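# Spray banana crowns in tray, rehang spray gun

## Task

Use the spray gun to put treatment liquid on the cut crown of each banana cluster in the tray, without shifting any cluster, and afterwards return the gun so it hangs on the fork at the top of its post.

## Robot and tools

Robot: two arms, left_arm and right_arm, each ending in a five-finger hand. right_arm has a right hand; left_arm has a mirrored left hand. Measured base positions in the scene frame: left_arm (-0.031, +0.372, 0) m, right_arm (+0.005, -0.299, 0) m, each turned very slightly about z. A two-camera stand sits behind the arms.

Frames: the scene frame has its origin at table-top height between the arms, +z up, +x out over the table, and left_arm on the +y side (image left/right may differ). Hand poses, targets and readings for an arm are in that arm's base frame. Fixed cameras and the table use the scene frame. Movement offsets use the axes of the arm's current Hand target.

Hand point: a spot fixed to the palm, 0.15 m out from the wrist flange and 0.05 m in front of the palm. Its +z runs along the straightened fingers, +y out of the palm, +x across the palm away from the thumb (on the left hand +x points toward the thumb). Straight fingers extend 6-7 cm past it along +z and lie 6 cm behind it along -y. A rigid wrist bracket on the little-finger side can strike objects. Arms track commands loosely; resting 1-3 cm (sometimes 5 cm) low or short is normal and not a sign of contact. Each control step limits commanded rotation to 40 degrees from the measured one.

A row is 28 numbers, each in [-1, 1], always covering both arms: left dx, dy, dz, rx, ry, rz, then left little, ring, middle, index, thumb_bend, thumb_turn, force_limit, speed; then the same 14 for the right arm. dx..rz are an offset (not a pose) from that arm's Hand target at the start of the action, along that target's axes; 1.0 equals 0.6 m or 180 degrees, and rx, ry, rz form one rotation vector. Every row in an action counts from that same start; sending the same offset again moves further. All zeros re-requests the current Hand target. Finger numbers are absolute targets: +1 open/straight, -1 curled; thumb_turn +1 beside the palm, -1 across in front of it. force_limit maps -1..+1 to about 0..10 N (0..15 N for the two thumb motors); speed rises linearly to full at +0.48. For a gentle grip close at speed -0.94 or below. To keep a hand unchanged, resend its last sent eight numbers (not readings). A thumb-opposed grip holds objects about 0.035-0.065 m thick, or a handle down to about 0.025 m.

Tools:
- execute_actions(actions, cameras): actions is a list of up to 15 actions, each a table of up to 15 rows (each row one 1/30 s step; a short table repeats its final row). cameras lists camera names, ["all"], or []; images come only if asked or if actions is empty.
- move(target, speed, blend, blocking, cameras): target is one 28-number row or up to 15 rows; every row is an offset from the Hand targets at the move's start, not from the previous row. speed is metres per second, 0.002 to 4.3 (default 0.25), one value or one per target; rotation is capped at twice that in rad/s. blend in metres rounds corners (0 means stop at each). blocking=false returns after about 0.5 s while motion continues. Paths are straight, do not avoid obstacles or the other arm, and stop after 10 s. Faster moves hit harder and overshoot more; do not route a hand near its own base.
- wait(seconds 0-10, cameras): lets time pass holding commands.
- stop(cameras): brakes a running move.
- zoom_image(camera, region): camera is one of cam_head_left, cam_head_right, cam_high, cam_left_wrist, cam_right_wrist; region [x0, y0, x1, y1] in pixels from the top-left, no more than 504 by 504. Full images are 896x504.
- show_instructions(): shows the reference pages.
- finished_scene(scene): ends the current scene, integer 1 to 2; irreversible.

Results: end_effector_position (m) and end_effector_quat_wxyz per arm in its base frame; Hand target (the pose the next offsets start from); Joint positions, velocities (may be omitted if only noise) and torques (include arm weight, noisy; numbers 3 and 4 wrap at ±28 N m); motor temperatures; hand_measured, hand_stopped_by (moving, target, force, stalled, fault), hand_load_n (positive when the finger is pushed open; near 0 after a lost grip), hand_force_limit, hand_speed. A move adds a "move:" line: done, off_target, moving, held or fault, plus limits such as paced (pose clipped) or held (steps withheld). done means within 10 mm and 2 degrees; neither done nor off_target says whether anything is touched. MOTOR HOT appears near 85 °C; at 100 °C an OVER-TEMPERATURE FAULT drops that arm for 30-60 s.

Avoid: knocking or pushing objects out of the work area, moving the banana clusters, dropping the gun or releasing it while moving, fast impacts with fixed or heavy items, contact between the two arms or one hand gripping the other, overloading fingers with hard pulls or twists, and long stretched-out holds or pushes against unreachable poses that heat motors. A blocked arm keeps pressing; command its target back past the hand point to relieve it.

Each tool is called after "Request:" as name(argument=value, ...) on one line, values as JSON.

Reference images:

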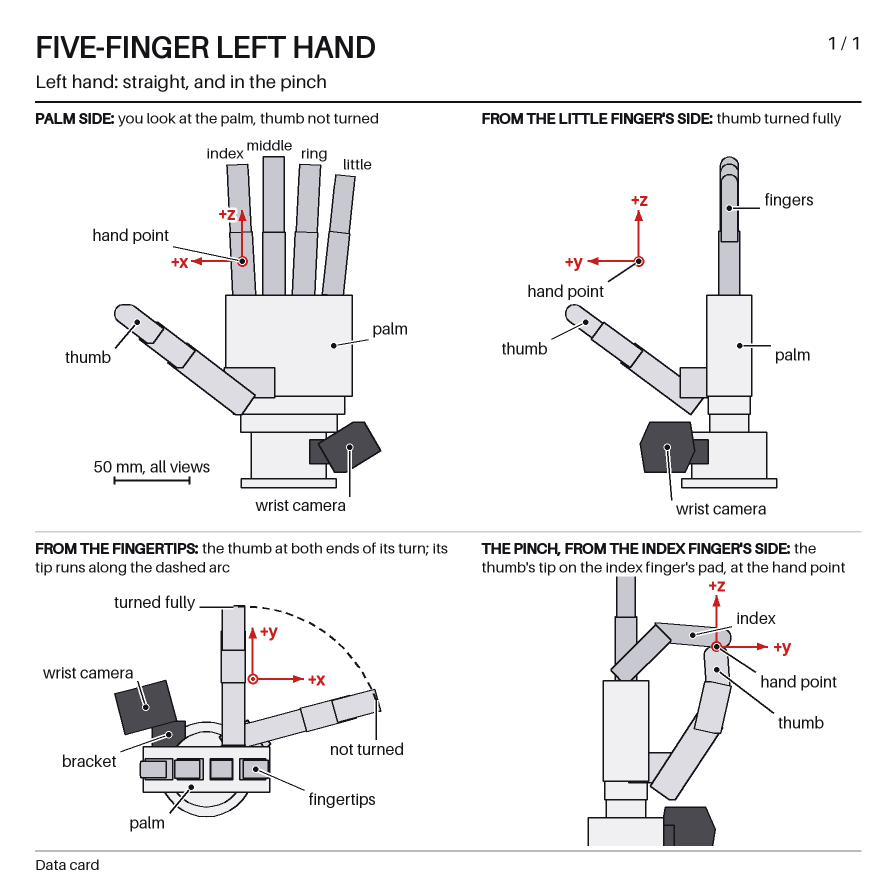

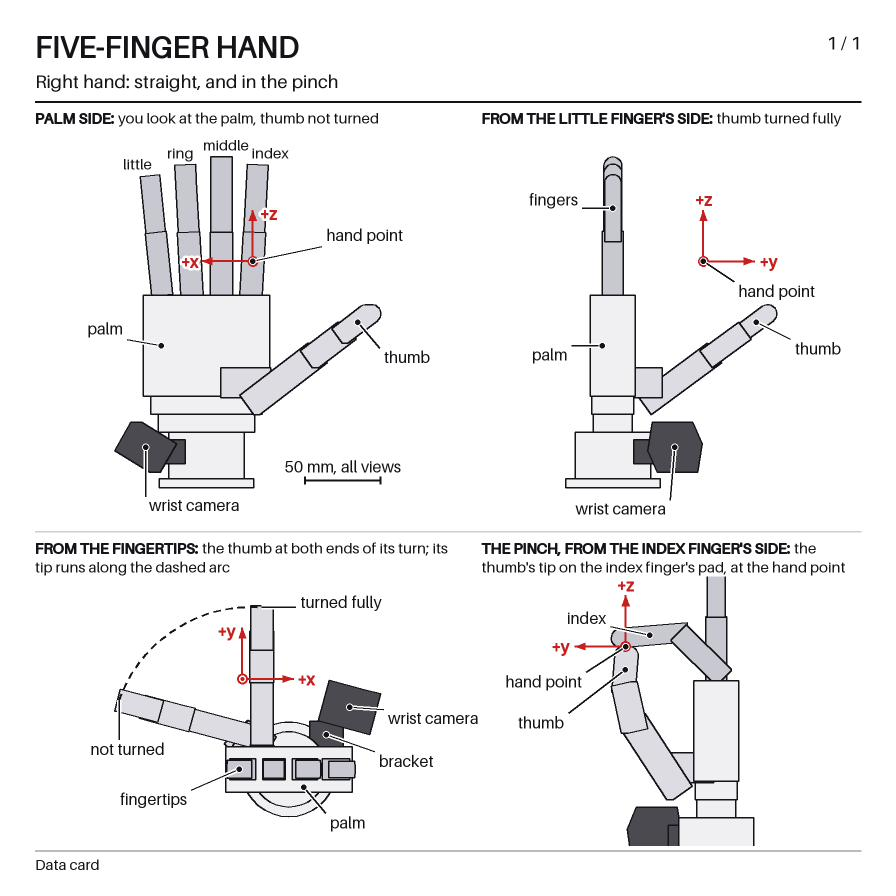

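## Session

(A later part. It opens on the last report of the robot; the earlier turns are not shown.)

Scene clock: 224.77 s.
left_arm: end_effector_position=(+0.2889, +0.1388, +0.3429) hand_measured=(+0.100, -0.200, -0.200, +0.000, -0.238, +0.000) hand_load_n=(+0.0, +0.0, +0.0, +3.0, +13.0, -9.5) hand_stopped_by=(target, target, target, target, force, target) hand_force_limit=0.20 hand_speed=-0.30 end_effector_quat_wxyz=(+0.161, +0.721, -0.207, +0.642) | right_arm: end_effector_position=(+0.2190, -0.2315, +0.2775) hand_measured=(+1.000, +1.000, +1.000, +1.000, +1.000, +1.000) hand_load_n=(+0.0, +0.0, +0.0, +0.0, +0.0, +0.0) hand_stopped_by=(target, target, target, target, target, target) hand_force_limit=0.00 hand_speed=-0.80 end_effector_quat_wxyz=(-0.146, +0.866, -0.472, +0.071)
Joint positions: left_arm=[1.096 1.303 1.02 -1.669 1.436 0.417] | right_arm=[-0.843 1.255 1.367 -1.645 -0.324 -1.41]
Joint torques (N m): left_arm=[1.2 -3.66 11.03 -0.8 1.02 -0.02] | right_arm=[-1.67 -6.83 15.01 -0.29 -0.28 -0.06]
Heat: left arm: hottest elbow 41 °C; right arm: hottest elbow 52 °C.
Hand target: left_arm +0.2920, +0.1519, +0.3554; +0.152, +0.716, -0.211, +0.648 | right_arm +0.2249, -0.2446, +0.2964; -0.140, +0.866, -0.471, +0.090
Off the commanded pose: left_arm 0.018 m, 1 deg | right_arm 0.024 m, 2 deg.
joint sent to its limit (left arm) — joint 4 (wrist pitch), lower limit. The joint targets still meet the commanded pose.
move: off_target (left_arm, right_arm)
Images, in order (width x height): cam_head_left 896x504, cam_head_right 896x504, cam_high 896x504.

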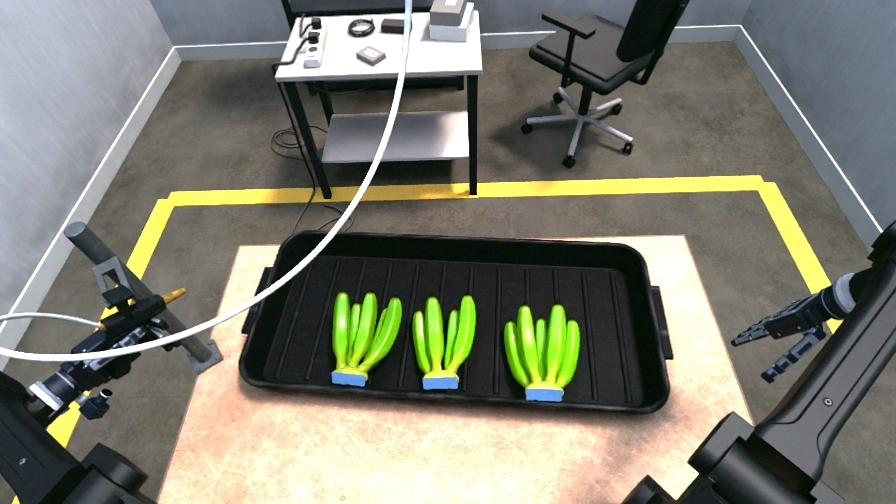

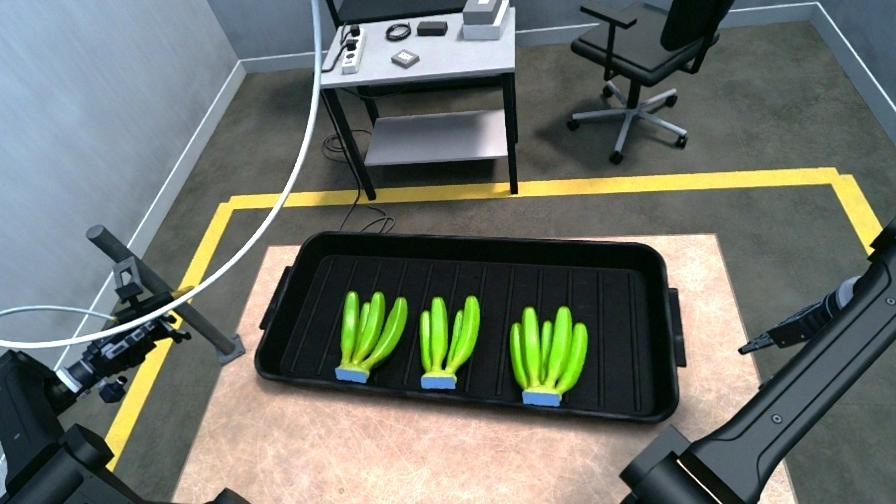

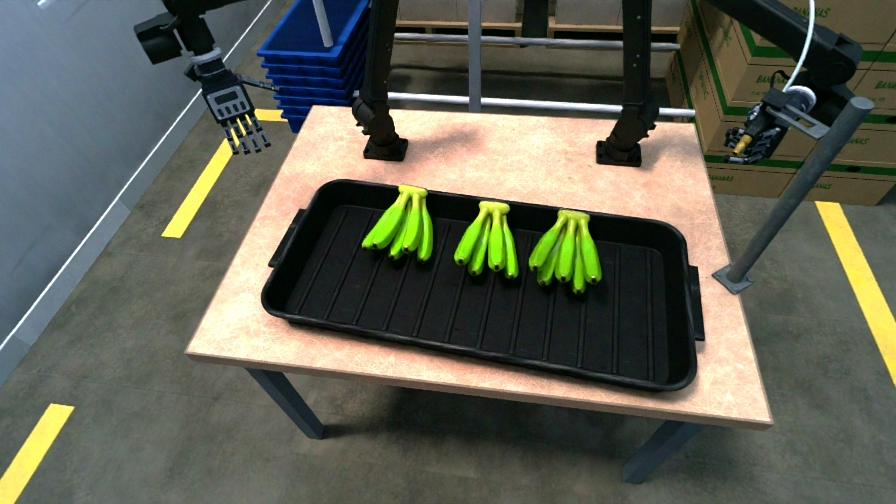

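Request:
move(target=[-0.0014,-0.0062,-0.0092,0,0,0, 0.1,-0.2,-0.2,0.0,-0.92,0.0,0.2,-0.3, 0,0,0,0,0,0, 1,1,1,1,1,1,0,-0.8], speed=0.04, cameras=["cam_head_left","cam_head_right", "cam_high"])

Request:
zoom_image(camera="cam_head_left", region=[80, 260, 160, 340])

Request:
zoom_image(camera="cam_high", region=[740, 60, 820, 140])

Scene clock: 225.97 s.
left_arm: end_effector_position=(+0.2879, +0.1400, +0.3417) hand_measured=(+0.100, -0.200, -0.200, +0.000, -0.238, +0.000) hand_load_n=(+0.0, +0.0, +0.0, +3.0, +13.0, -9.5) hand_stopped_by=(target, target, target, target, force, target) hand_force_limit=0.20 hand_speed=-0.30 end_effector_quat_wxyz=(+0.158, +0.723, -0.210, +0.639) | right_arm: end_effector_position=(+0.2190, -0.2315, +0.2775) hand_measured=(+1.000, +1.000, +1.000, +1.000, +1.000, +1.000) hand_load_n=(+0.0, +0.0, +0.0, +0.0, -0.5, +0.0) hand_stopped_by=(target, target, target, target, target, target) hand_force_limit=0.00 hand_speed=-0.80 end_effector_quat_wxyz=(-0.146, +0.866, -0.472, +0.071)
Joint positions: left_arm=[1.1 1.303 1.024 -1.669 1.426 0.422] | right_arm=[-0.843 1.255 1.367 -1.645 -0.324 -1.41]
Joint torques (N m): left_arm=[2.2 -3.6 11.17 -0.8 1.16 -0.11] | right_arm=[-1.67 -6.89 15.01 -0.29 -0.29 -0.05]
Heat: left arm: hottest elbow 41 °C; right arm: hottest elbow 52 °C.
Hand target: left_arm +0.2891, +0.1579, +0.3554; +0.152, +0.716, -0.211, +0.648 | right_arm +0.2249, -0.2446, +0.2964; -0.140, +0.866, -0.471, +0.090
Off the commanded pose: left_arm 0.023 m, 1 deg | right_arm 0.024 m, 2 deg.
joint sent to its limit (left arm) — joint 4 (wrist pitch), lower limit. The joint targets still meet the commanded pose.
move: off_target (left_arm, right_arm)
Images, in order (width x height): cam_head_left 896x504, cam_head_right 896x504, cam_high 896x504.

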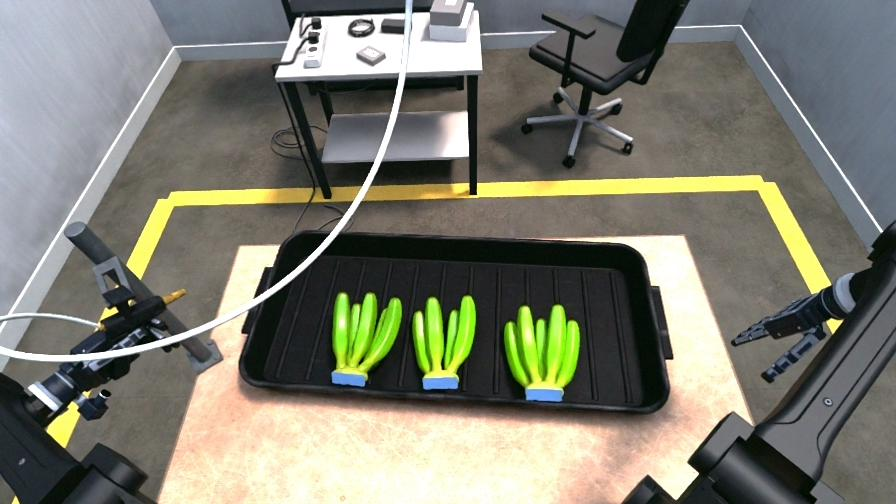

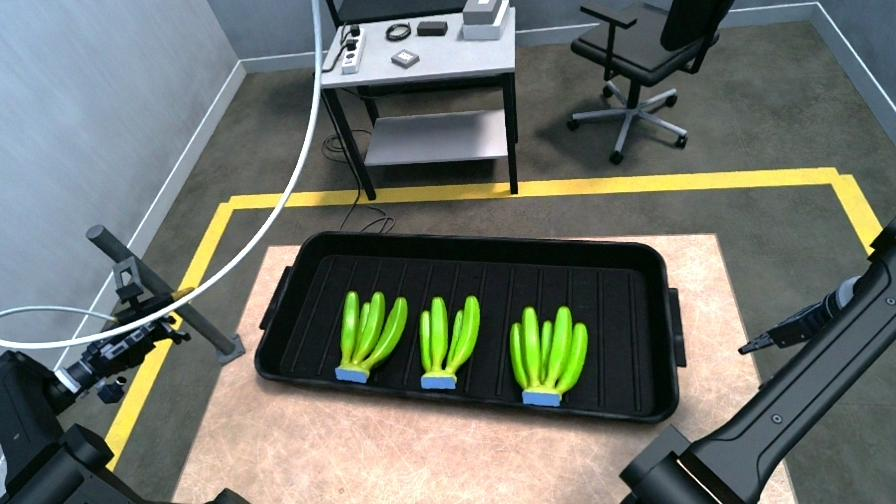

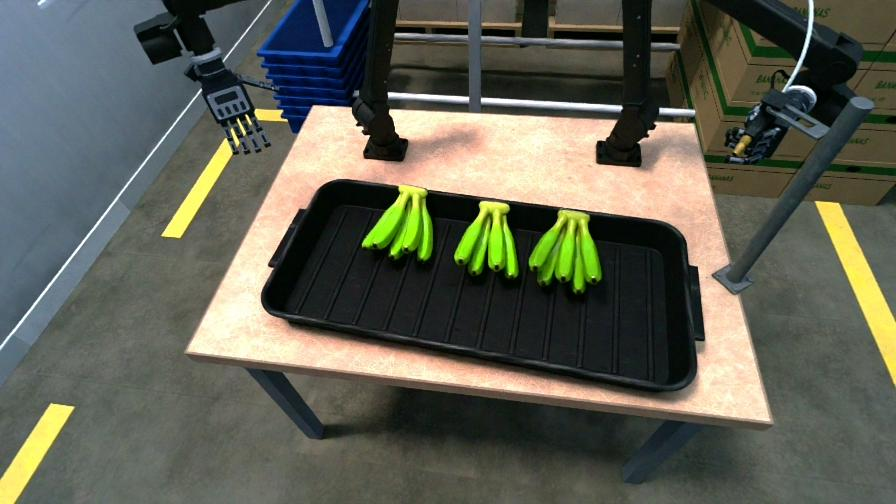

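Scaled by 6.300 from the camera's 896x504 image, which has a finer 1280x720 frame.

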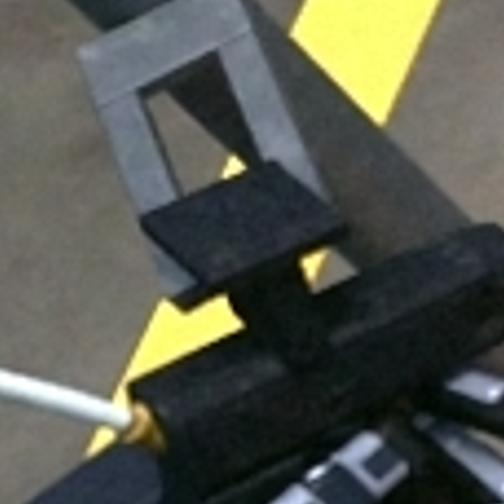

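Scaled by 6.300 from the camera's 896x504 image, which has a finer 1280x720 frame.

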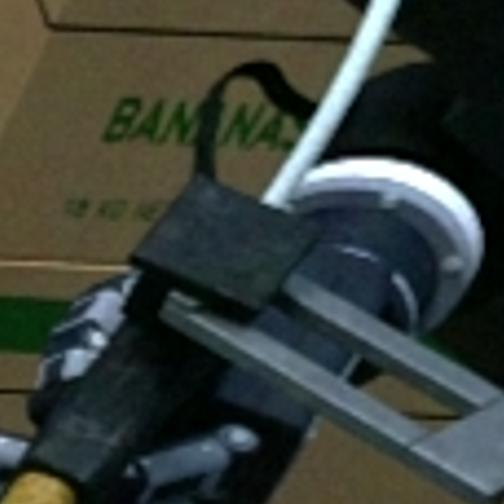

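Request:
move(target=[0.0011,0.0308,-0.0056,0,0,0, 0.1,-0.2,-0.2,0.0,-0.92,0.0,0.2,-0.3, 0,0,0,0,0,0, 1,1,1,1,1,1,0,-0.8], speed=0.05, cameras=["cam_head_left","cam_high"])

Request:
zoom_image(camera="cam_head_left", region=[80, 260, 160, 340])

Request:
zoom_image(camera="cam_high", region=[740, 60, 820, 140])

Scene clock: 227.70 s.
left_arm: end_effector_position=(+0.2831, +0.1371, +0.3428) hand_measured=(+0.100, -0.200, -0.200, +0.000, -0.238, +0.000) hand_load_n=(+0.0, +0.0, +0.0, +3.0, +13.0, -9.0) hand_stopped_by=(target, target, target, target, force, target) hand_force_limit=0.20 hand_speed=-0.30 end_effector_quat_wxyz=(+0.149, +0.727, -0.214, +0.636) | right_arm: end_effector_position=(+0.2190, -0.2315, +0.2775) hand_measured=(+1.000, +1.000, +1.000, +1.000, +1.000, +1.000) hand_load_n=(+0.0, +0.0, +0.0, +0.0, +0.0, +0.0) hand_stopped_by=(target, target, target, target, target, target) hand_force_limit=0.00 hand_speed=-0.80 end_effector_quat_wxyz=(-0.146, +0.866, -0.472, +0.071)
Joint positions: left_arm=[1.111 1.281 1.018 -1.669 1.412 0.422] | right_arm=[-0.843 1.255 1.367 -1.645 -0.324 -1.41]
Joint torques (N m): left_arm=[2.55 -5.89 7.98 -0.79 1.51 -0.17] | right_arm=[-1.67 -6.83 15.01 -0.29 -0.29 -0.06]
Heat: left arm: hottest elbow 41 °C; right arm: hottest elbow 52 °C.
Hand target: left_arm +0.2770, +0.1437, +0.3554; +0.152, +0.716, -0.211, +0.648 | right_arm +0.2249, -0.2446, +0.2964; -0.140, +0.866, -0.471, +0.090
Off the commanded pose: left_arm 0.015 m, 2 deg | right_arm 0.024 m, 2 deg.
joint sent to its limit (left arm) — joint 4 (wrist pitch), lower limit. The joint targets still meet the commanded pose.
move: off_target (left_arm, right_arm)
Images, in order (width x height): cam_head_left 896x504, cam_high 896x504.

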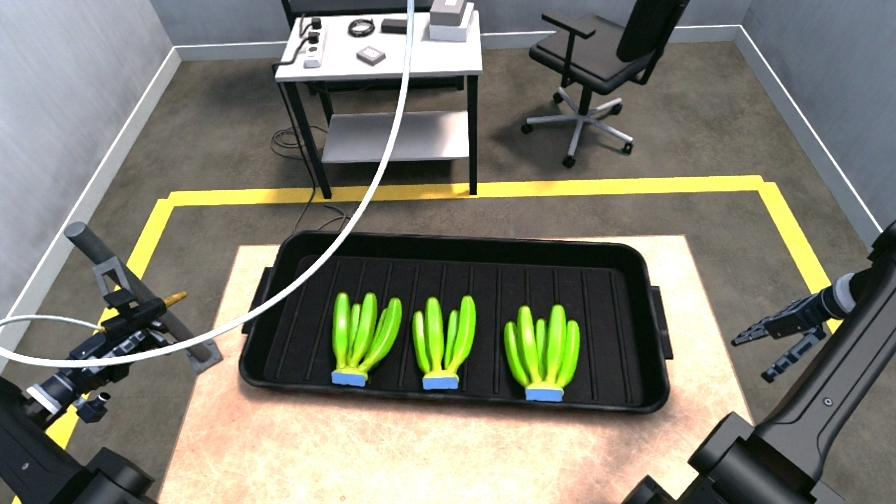

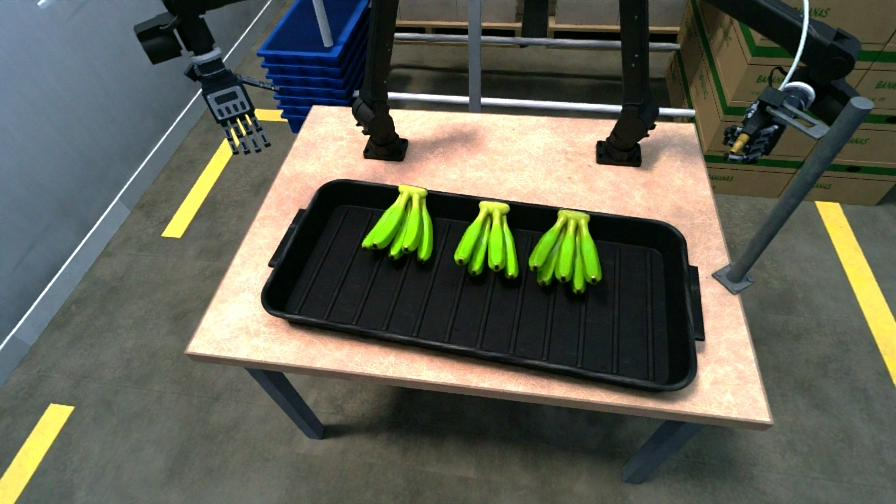

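Scaled by 6.300 from the camera's 896x504 image, which has a finer 1280x720 frame.

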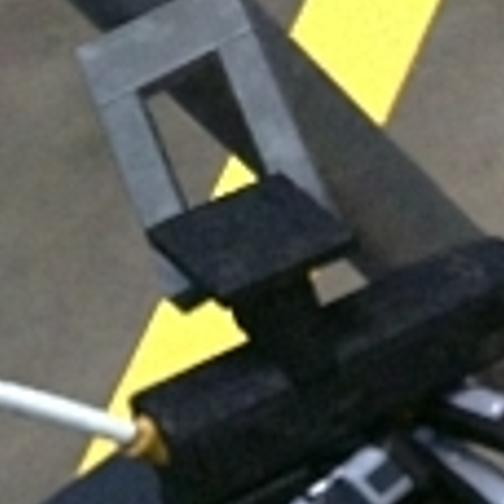

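Scaled by 6.300 from the camera's 896x504 image, which has a finer 1280x720 frame.

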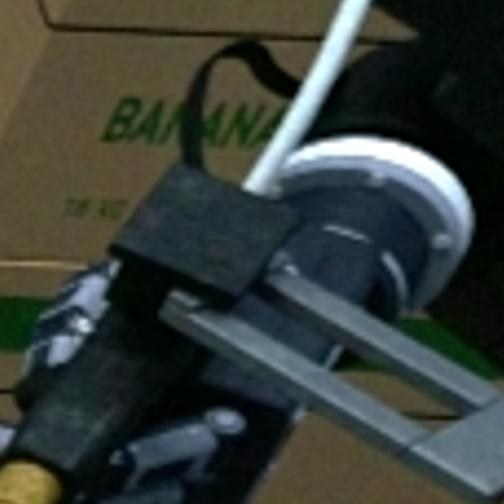

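Request:
move(target=[-0.0015,0.008,-0.0165,0,0,0, 0.1,-0.2,-0.2,0.0,-0.92,0.0,0.2,-0.3, 0,0,0,0,0,0, 1,1,1,1,1,1,0,-0.8], speed=0.05, cameras=["cam_head_left","cam_high"])

Request:
zoom_image(camera="cam_head_left", region=[80, 260, 160, 340])

Request:
zoom_image(camera="cam_high", region=[740, 60, 820, 140])

Scene clock: 229.13 s.
left_arm: end_effector_position=(+0.2690, +0.1453, +0.3480) hand_measured=(+0.100, -0.200, -0.200, +0.000, -0.238, +0.000) hand_load_n=(+0.0, +0.0, +0.0, +3.0, +13.0, -9.5) hand_stopped_by=(target, target, target, target, force, target) hand_force_limit=0.20 hand_speed=-0.30 end_effector_quat_wxyz=(+0.117, +0.732, -0.199, +0.641) | right_arm: end_effector_position=(+0.2190, -0.2315, +0.2775) hand_measured=(+1.000, +1.000, +1.000, +1.000, +1.000, +1.000) hand_load_n=(+0.0, +0.0, +0.0, +0.0, +0.0, +0.0) hand_stopped_by=(target, target, target, target, target, target) hand_force_limit=0.00 hand_speed=-0.80 end_effector_quat_wxyz=(-0.146, +0.866, -0.472, +0.071)
Joint positions: left_arm=[1.177 1.24 1.004 -1.67 1.411 0.423] | right_arm=[-0.843 1.255 1.367 -1.645 -0.324 -1.41]
Joint torques (N m): left_arm=[0.73 -4.66 7.54 -0.72 1.04 -0.27] | right_arm=[-1.67 -6.83 15.01 -0.29 -0.29 -0.06]
Heat: left arm: hottest elbow 41 °C; right arm: hottest elbow 52 °C.
Hand target: left_arm +0.2660, +0.1444, +0.3554; +0.152, +0.716, -0.211, +0.648 | right_arm +0.2249, -0.2446, +0.2964; -0.140, +0.866, -0.471, +0.090
Off the commanded pose: left_arm 0.008 m, 5 deg | right_arm 0.024 m, 2 deg.
joint sent to its limit (left arm) — joint 4 (wrist pitch), lower limit. The joint targets are off in orientation, not in position.
move: off_target (left_arm, right_arm)
Images, in order (width x height): cam_head_left 896x504, cam_high 896x504.

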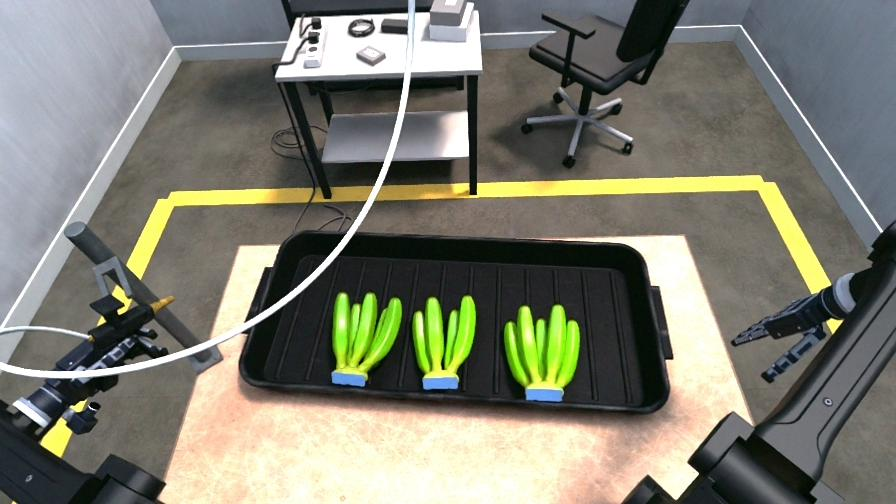

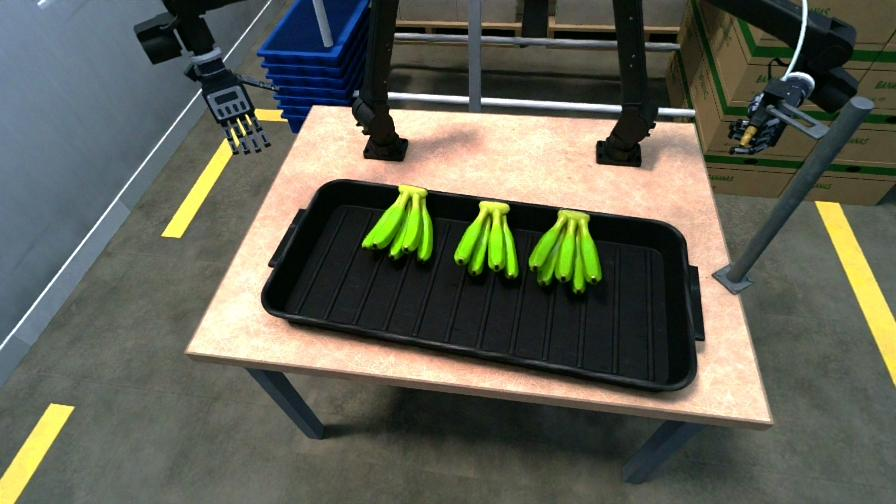

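Scaled by 6.300 from the camera's 896x504 image, which has a finer 1280x720 frame.

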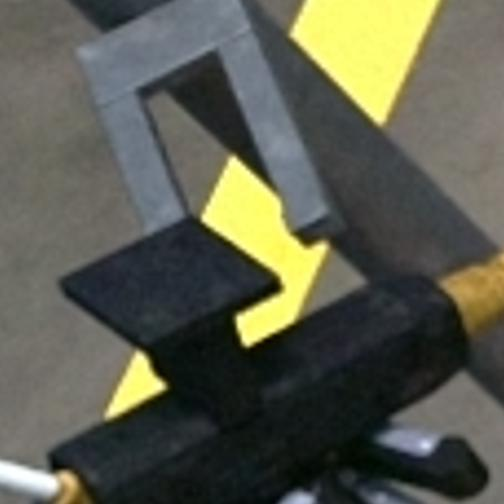

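Scaled by 6.300 from the camera's 896x504 image, which has a finer 1280x720 frame.

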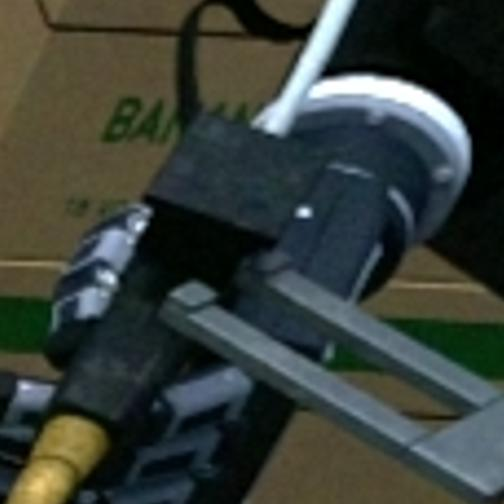

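Request:
move(target=[0.0108,-0.005,0.0232,0,0,0, 0.1,-0.2,-0.2,0.0,-0.92,0.0,0.2,-0.3, 0,0,0,0,0,0, 1,1,1,1,1,1,0,-0.8], speed=0.05, cameras=["cam_head_left","cam_high"])

Request:
zoom_image(camera="cam_head_left", region=[80, 260, 160, 340])

Request:
zoom_image(camera="cam_high", region=[740, 60, 820, 140])

Scene clock: 232.67 s.
left_arm: end_effector_position=(+0.2755, +0.1352, +0.3511) hand_measured=(+0.100, -0.200, -0.200, +0.000, -0.238, +0.000) hand_load_n=(+0.0, +0.0, +0.0, +2.5, +13.0, -9.5) hand_stopped_by=(target, target, target, target, force, target) hand_force_limit=0.20 hand_speed=-0.30 end_effector_quat_wxyz=(+0.130, +0.723, -0.210, +0.645) | right_arm: end_effector_position=(+0.2190, -0.2315, +0.2775) hand_measured=(+1.000, +1.000, +1.000, +1.000, +1.000, +1.000) hand_load_n=(+0.0, +0.0, +0.0, +0.0, +0.0, +0.0) hand_stopped_by=(target, target, target, target, target, target) hand_force_limit=0.00 hand_speed=-0.80 end_effector_quat_wxyz=(-0.146, +0.866, -0.472, +0.071)
Joint positions: left_arm=[1.137 1.24 1.004 -1.67 1.428 0.422] | right_arm=[-0.843 1.255 1.367 -1.645 -0.324 -1.41]
Joint torques (N m): left_arm=[-0.44 -3.49 9.58 -0.7 1.12 -0.32] | right_arm=[-1.67 -6.83 15.02 -0.29 -0.29 -0.05]
Heat: left arm: hottest elbow 41 °C; right arm: hottest elbow 52 °C.
Hand target: left_arm +0.2800, +0.1395, +0.3604; +0.152, +0.716, -0.211, +0.648 | right_arm +0.2249, -0.2446, +0.2964; -0.140, +0.866, -0.471, +0.090
Off the commanded pose: left_arm 0.011 m, 3 deg | right_arm 0.024 m, 2 deg.
joint sent to its limit (left arm) — joint 4 (wrist pitch), lower limit. The joint targets still meet the commanded pose.
move: off_target (left_arm, right_arm)
Images, in order (width x height): cam_head_left 896x504, cam_high 896x504.

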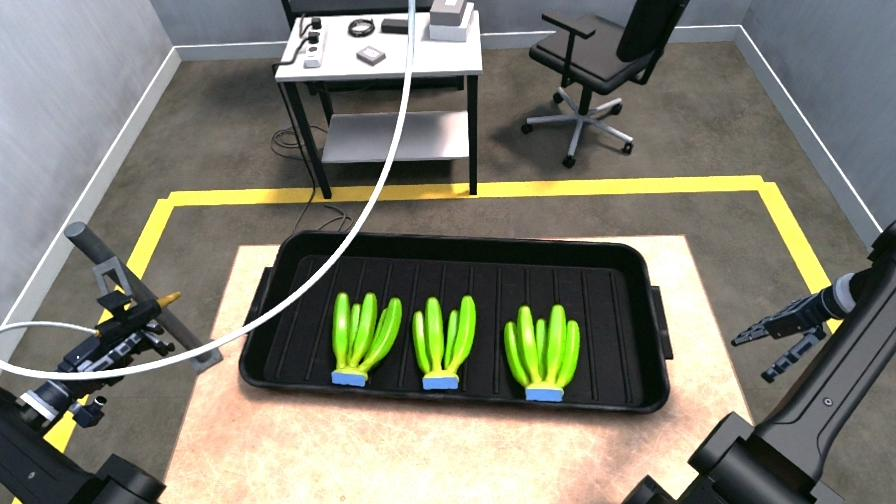

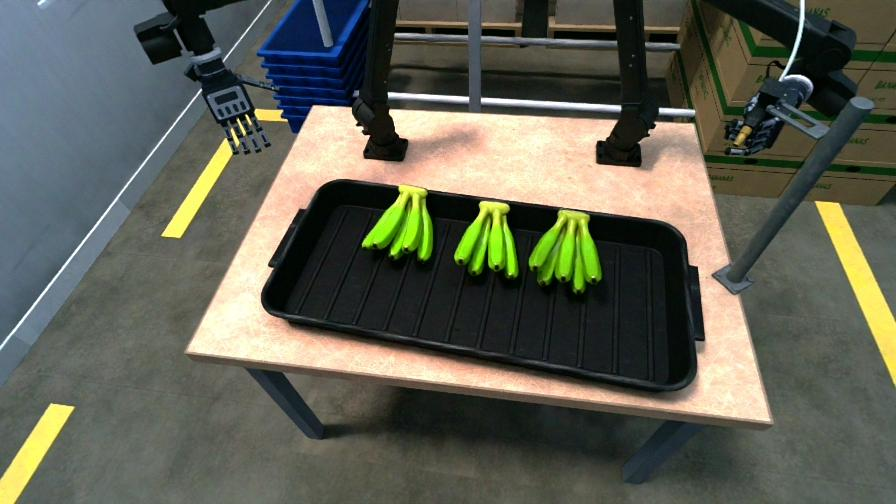

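Scaled by 6.300 from the camera's 896x504 image, which has a finer 1280x720 frame.

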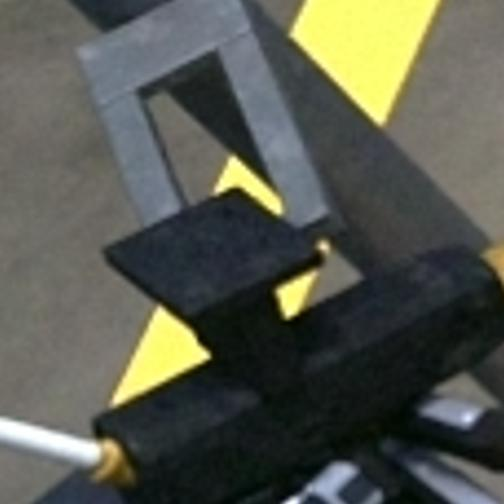

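Scaled by 6.300 from the camera's 896x504 image, which has a finer 1280x720 frame.

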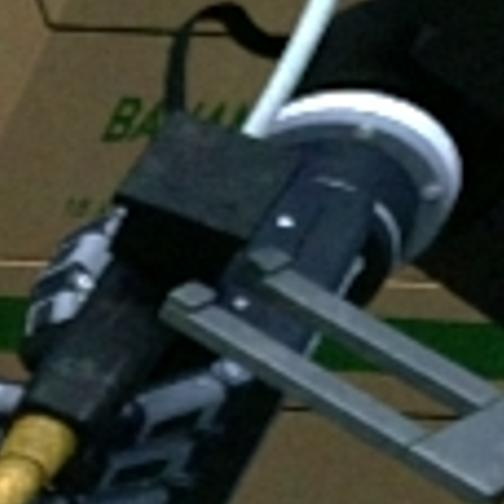

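Request:
move(target=[-0.0115,-0.0195,0.0100,0,0,0, 0.1,-0.2,-0.2,0.0,-0.92,0.0,0.2,-0.3, 0,0,0,0,0,0, 1,1,1,1,1,1,0,-0.8], speed=0.04, cameras=["cam_head_left","cam_high"])

Request:
zoom_image(camera="cam_head_left", region=[80, 260, 160, 340])

Request:
zoom_image(camera="cam_high", region=[740, 60, 820, 140])

Scene clock: 235.50 s.
left_arm: end_effector_position=(+0.2842, +0.1367, +0.3406) hand_measured=(+0.100, -0.200, -0.200, +0.000, -0.238, +0.000) hand_load_n=(+0.0, +0.0, +0.0, +3.0, +13.0, -10.5) hand_stopped_by=(target, target, target, target, force, target) hand_force_limit=0.20 hand_speed=-0.30 end_effector_quat_wxyz=(+0.148, +0.719, -0.214, +0.644) | right_arm: end_effector_position=(+0.2190, -0.2315, +0.2775) hand_measured=(+1.000, +1.000, +1.000, +1.000, +1.000, +1.000) hand_load_n=(+0.0, +0.0, +0.0, +0.0, +0.0, +0.0) hand_stopped_by=(target, target, target, target, target, target) hand_force_limit=0.00 hand_speed=-0.80 end_effector_quat_wxyz=(-0.146, +0.866, -0.472, +0.071)
Joint positions: left_arm=[1.107 1.289 1.008 -1.67 1.434 0.448] | right_arm=[-0.843 1.255 1.367 -1.645 -0.324 -1.41]
Joint torques (N m): left_arm=[0.32 -3.08 10.82 -0.76 1.15 -0.3] | right_arm=[-1.67 -6.77 15.01 -0.29 -0.28 -0.05]
Heat: left arm: hottest elbow 41 °C; right arm: hottest elbow 52 °C.
Hand target: left_arm +0.2905, +0.1474, +0.3535; +0.152, +0.716, -0.211, +0.648 | right_arm +0.2249, -0.2446, +0.2964; -0.140, +0.866, -0.471, +0.090
Off the commanded pose: left_arm 0.018 m, 1 deg | right_arm 0.024 m, 2 deg.
joint sent to its limit (left arm) — joint 4 (wrist pitch), lower limit. The joint targets still meet the commanded pose.
move: off_target (left_arm, right_arm)
Images, in order (width x height): cam_head_left 896x504, cam_high 896x504.

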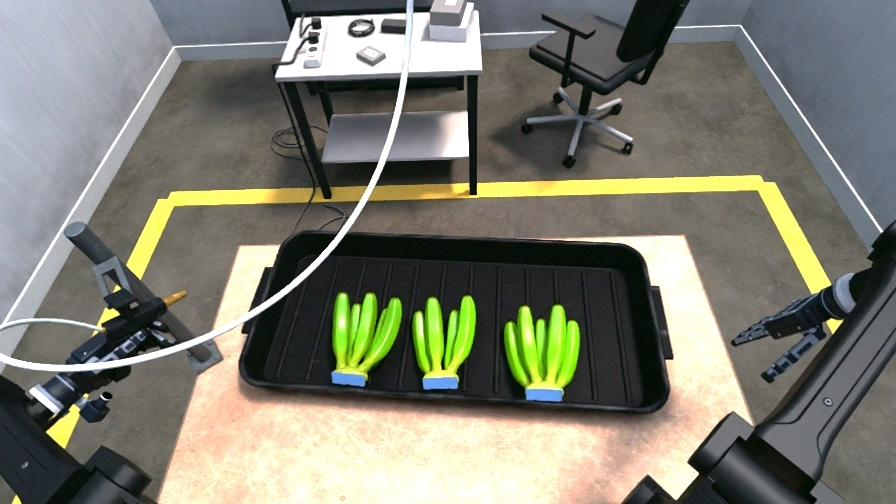

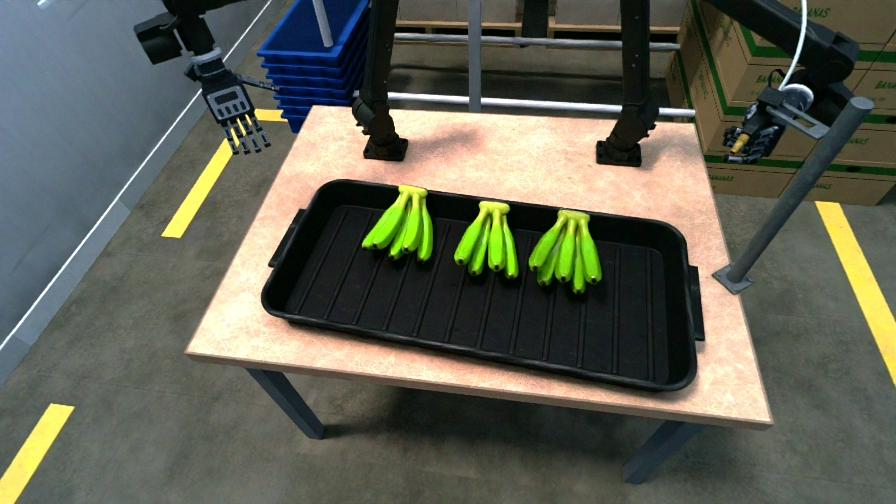

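Scaled by 6.300 from the camera's 896x504 image, which has a finer 1280x720 frame.

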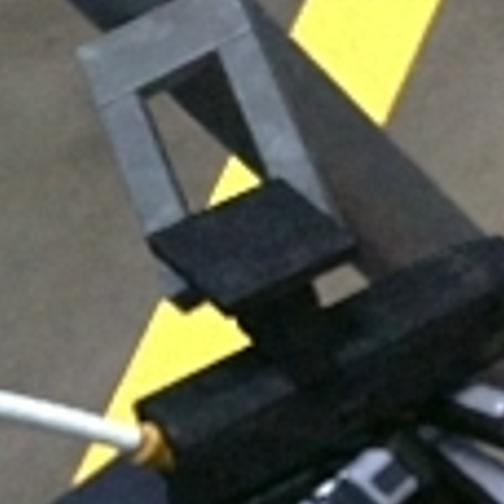

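Scaled by 6.300 from the camera's 896x504 image, which has a finer 1280x720 frame.

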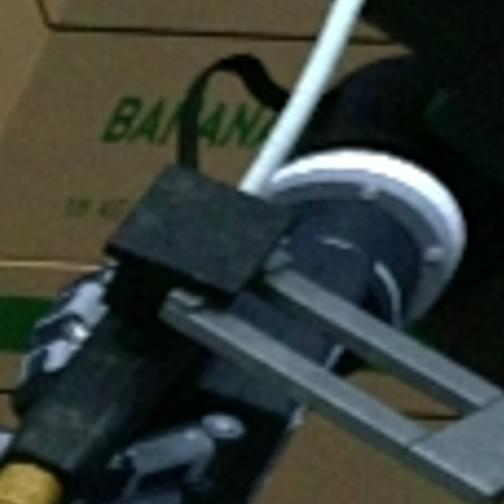

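Request:
move(target=[0.0, -0.0105, -0.009,0,0,0, 0.1,-0.2,-0.2,0.0,-0.92,0.0,0.2,-0.3, 0,0,0,0,0,0, 1,1,1,1,1,1,0,-0.8], speed=0.03, cameras=["cam_head_left","cam_high"])

Request:
zoom_image(camera="cam_head_left", region=[80, 260, 160, 340])

Request:
zoom_image(camera="cam_high", region=[740, 60, 820, 140])

Scene clock: 236.60 s.
left_arm: end_effector_position=(+0.2848, +0.1383, +0.3407) hand_measured=(+0.100, -0.200, -0.200, +0.000, -0.238, +0.000) hand_load_n=(+0.5, -0.5, +0.0, +3.0, +13.5, -11.0) hand_stopped_by=(target, target, target, target, force, target) hand_force_limit=0.20 hand_speed=-0.30 end_effector_quat_wxyz=(+0.146, +0.721, -0.217, +0.642) | right_arm: end_effector_position=(+0.2190, -0.2315, +0.2775) hand_measured=(+1.000, +1.000, +1.000, +1.000, +1.000, +1.000) hand_load_n=(+0.0, +0.0, +0.0, +0.0, +0.0, +0.0) hand_stopped_by=(target, target, target, target, target, target) hand_force_limit=0.00 hand_speed=-0.80 end_effector_quat_wxyz=(-0.146, +0.866, -0.472, +0.071)
Joint positions: left_arm=[1.107 1.293 1.017 -1.67 1.426 0.448] | right_arm=[-0.843 1.255 1.367 -1.645 -0.324 -1.41]
Joint torques (N m): left_arm=[1.55 -2.96 11.04 -0.76 1.24 -0.33] | right_arm=[-1.67 -6.83 15.01 -0.29 -0.29 -0.05]
Heat: left arm: hottest elbow 41 °C; right arm: hottest elbow 52 °C.
Hand target: left_arm +0.2890, +0.1555, +0.3544; +0.152, +0.716, -0.211, +0.648 | right_arm +0.2249, -0.2446, +0.2964; -0.140, +0.866, -0.471, +0.090
Off the commanded pose: left_arm 0.022 m, 1 deg | right_arm 0.024 m, 2 deg.
joint sent to its limit (left arm) — joint 4 (wrist pitch), lower limit. The joint targets still meet the commanded pose.
move: off_target (left_arm, right_arm)
Images, in order (width x height): cam_head_left 896x504, cam_high 896x504.

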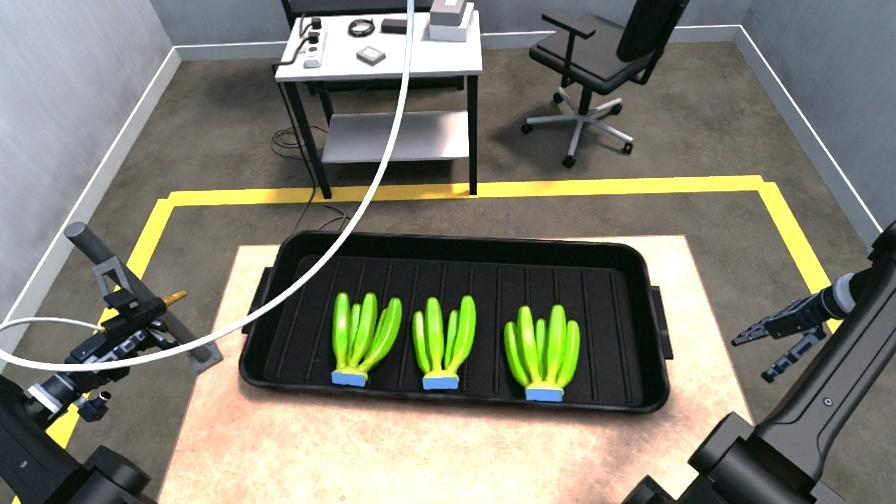

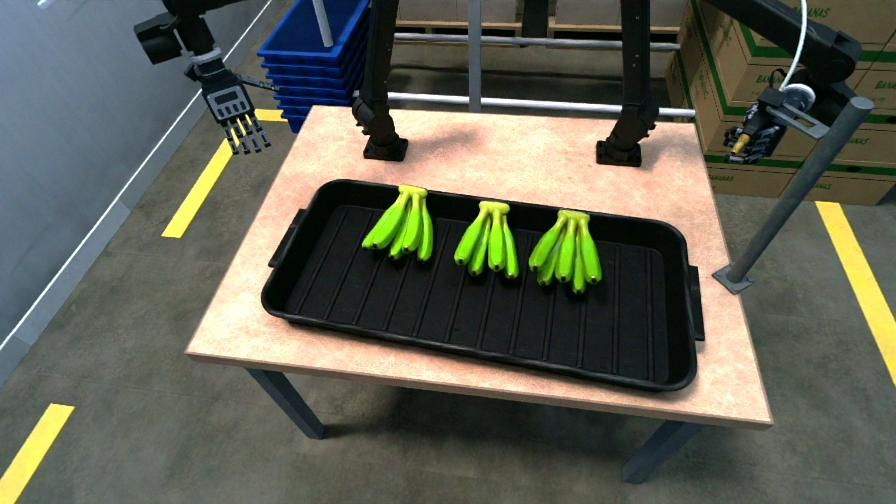

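Scaled by 6.300 from the camera's 896x504 image, which has a finer 1280x720 frame.

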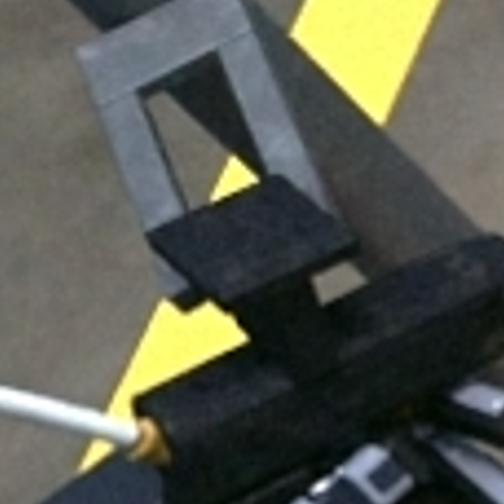

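Scaled by 6.300 from the camera's 896x504 image, which has a finer 1280x720 frame.

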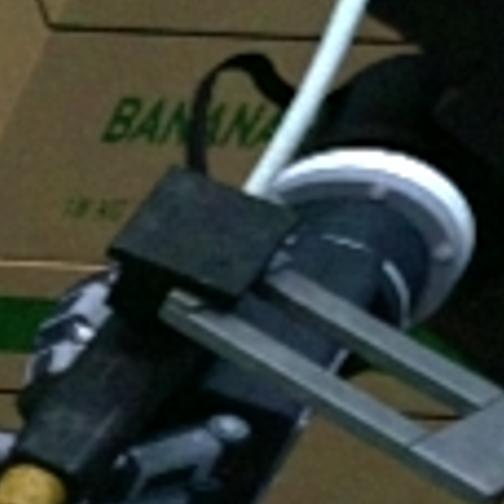

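Request:
move(target=[0.0008, 0.026, -0.0142,0,0,0, 0.1,-0.2,-0.2,0.0,-0.92,0.0,0.2,-0.3, 0,0,0,0,0,0, 1,1,1,1,1,1,0,-0.8], speed=0.05, cameras=["cam_head_left","cam_high"])

Request:
zoom_image(camera="cam_head_left", region=[80, 260, 160, 340])

Request:
zoom_image(camera="cam_high", region=[740, 60, 820, 140])

Scene clock: 238.77 s.
left_arm: end_effector_position=(+0.2808, +0.1367, +0.3418) hand_measured=(+0.100, -0.200, -0.200, +0.000, -0.238, +0.000) hand_load_n=(+0.0, +0.0, +0.0, +3.0, +13.0, -9.0) hand_stopped_by=(target, target, target, target, force, target) hand_force_limit=0.20 hand_speed=-0.30 end_effector_quat_wxyz=(+0.140, +0.727, -0.221, +0.635) | right_arm: end_effector_position=(+0.2190, -0.2315, +0.2775) hand_measured=(+1.000, +1.000, +1.000, +1.000, +1.000, +1.000) hand_load_n=(+0.0, +0.0, +0.0, +0.0, +0.0, +0.0) hand_stopped_by=(target, target, target, target, target, target) hand_force_limit=0.00 hand_speed=-0.80 end_effector_quat_wxyz=(-0.146, +0.866, -0.472, +0.071)
Joint positions: left_arm=[1.117 1.274 1.017 -1.67 1.405 0.44] | right_arm=[-0.843 1.255 1.367 -1.645 -0.324 -1.41]
Joint torques (N m): left_arm=[3.25 -5.71 7.87 -0.75 1.56 -0.35] | right_arm=[-1.67 -6.83 15.01 -0.29 -0.29 -0.06]
Heat: left arm: hottest elbow 41 °C; right arm: hottest elbow 52 °C.
Hand target: left_arm +0.2739, +0.1461, +0.3551; +0.152, +0.716, -0.211, +0.648 | right_arm +0.2249, -0.2446, +0.2964; -0.140, +0.866, -0.471, +0.090
Off the commanded pose: left_arm 0.018 m, 3 deg | right_arm 0.024 m, 2 deg.
joint sent to its limit (left arm) — joint 4 (wrist pitch), lower limit. The joint targets are off in orientation, not in position.
move: off_target (left_arm, right_arm)
Images, in order (width x height): cam_head_left 896x504, cam_high 896x504.

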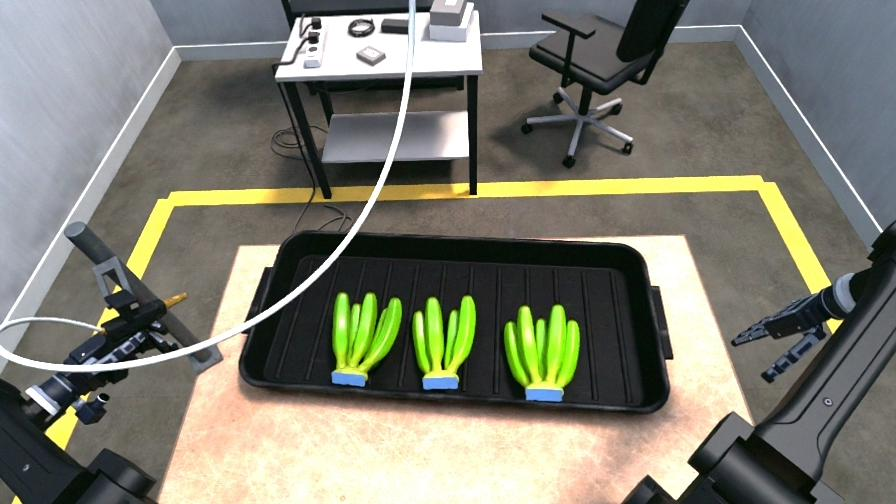

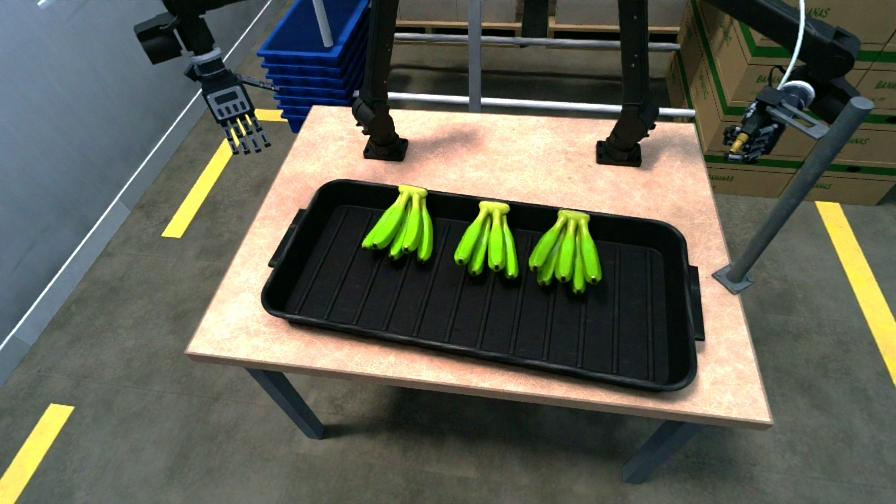

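Scaled by 6.300 from the camera's 896x504 image, which has a finer 1280x720 frame.

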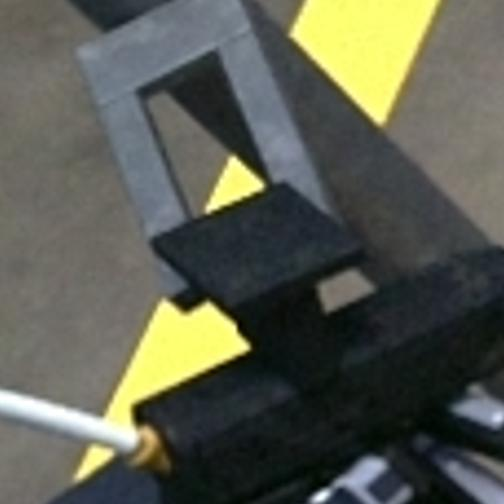

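Scaled by 6.300 from the camera's 896x504 image, which has a finer 1280x720 frame.

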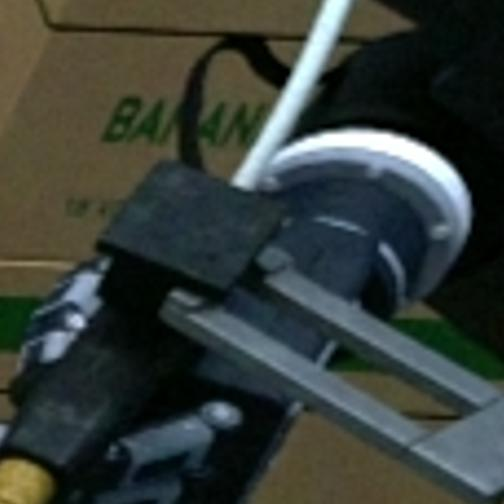

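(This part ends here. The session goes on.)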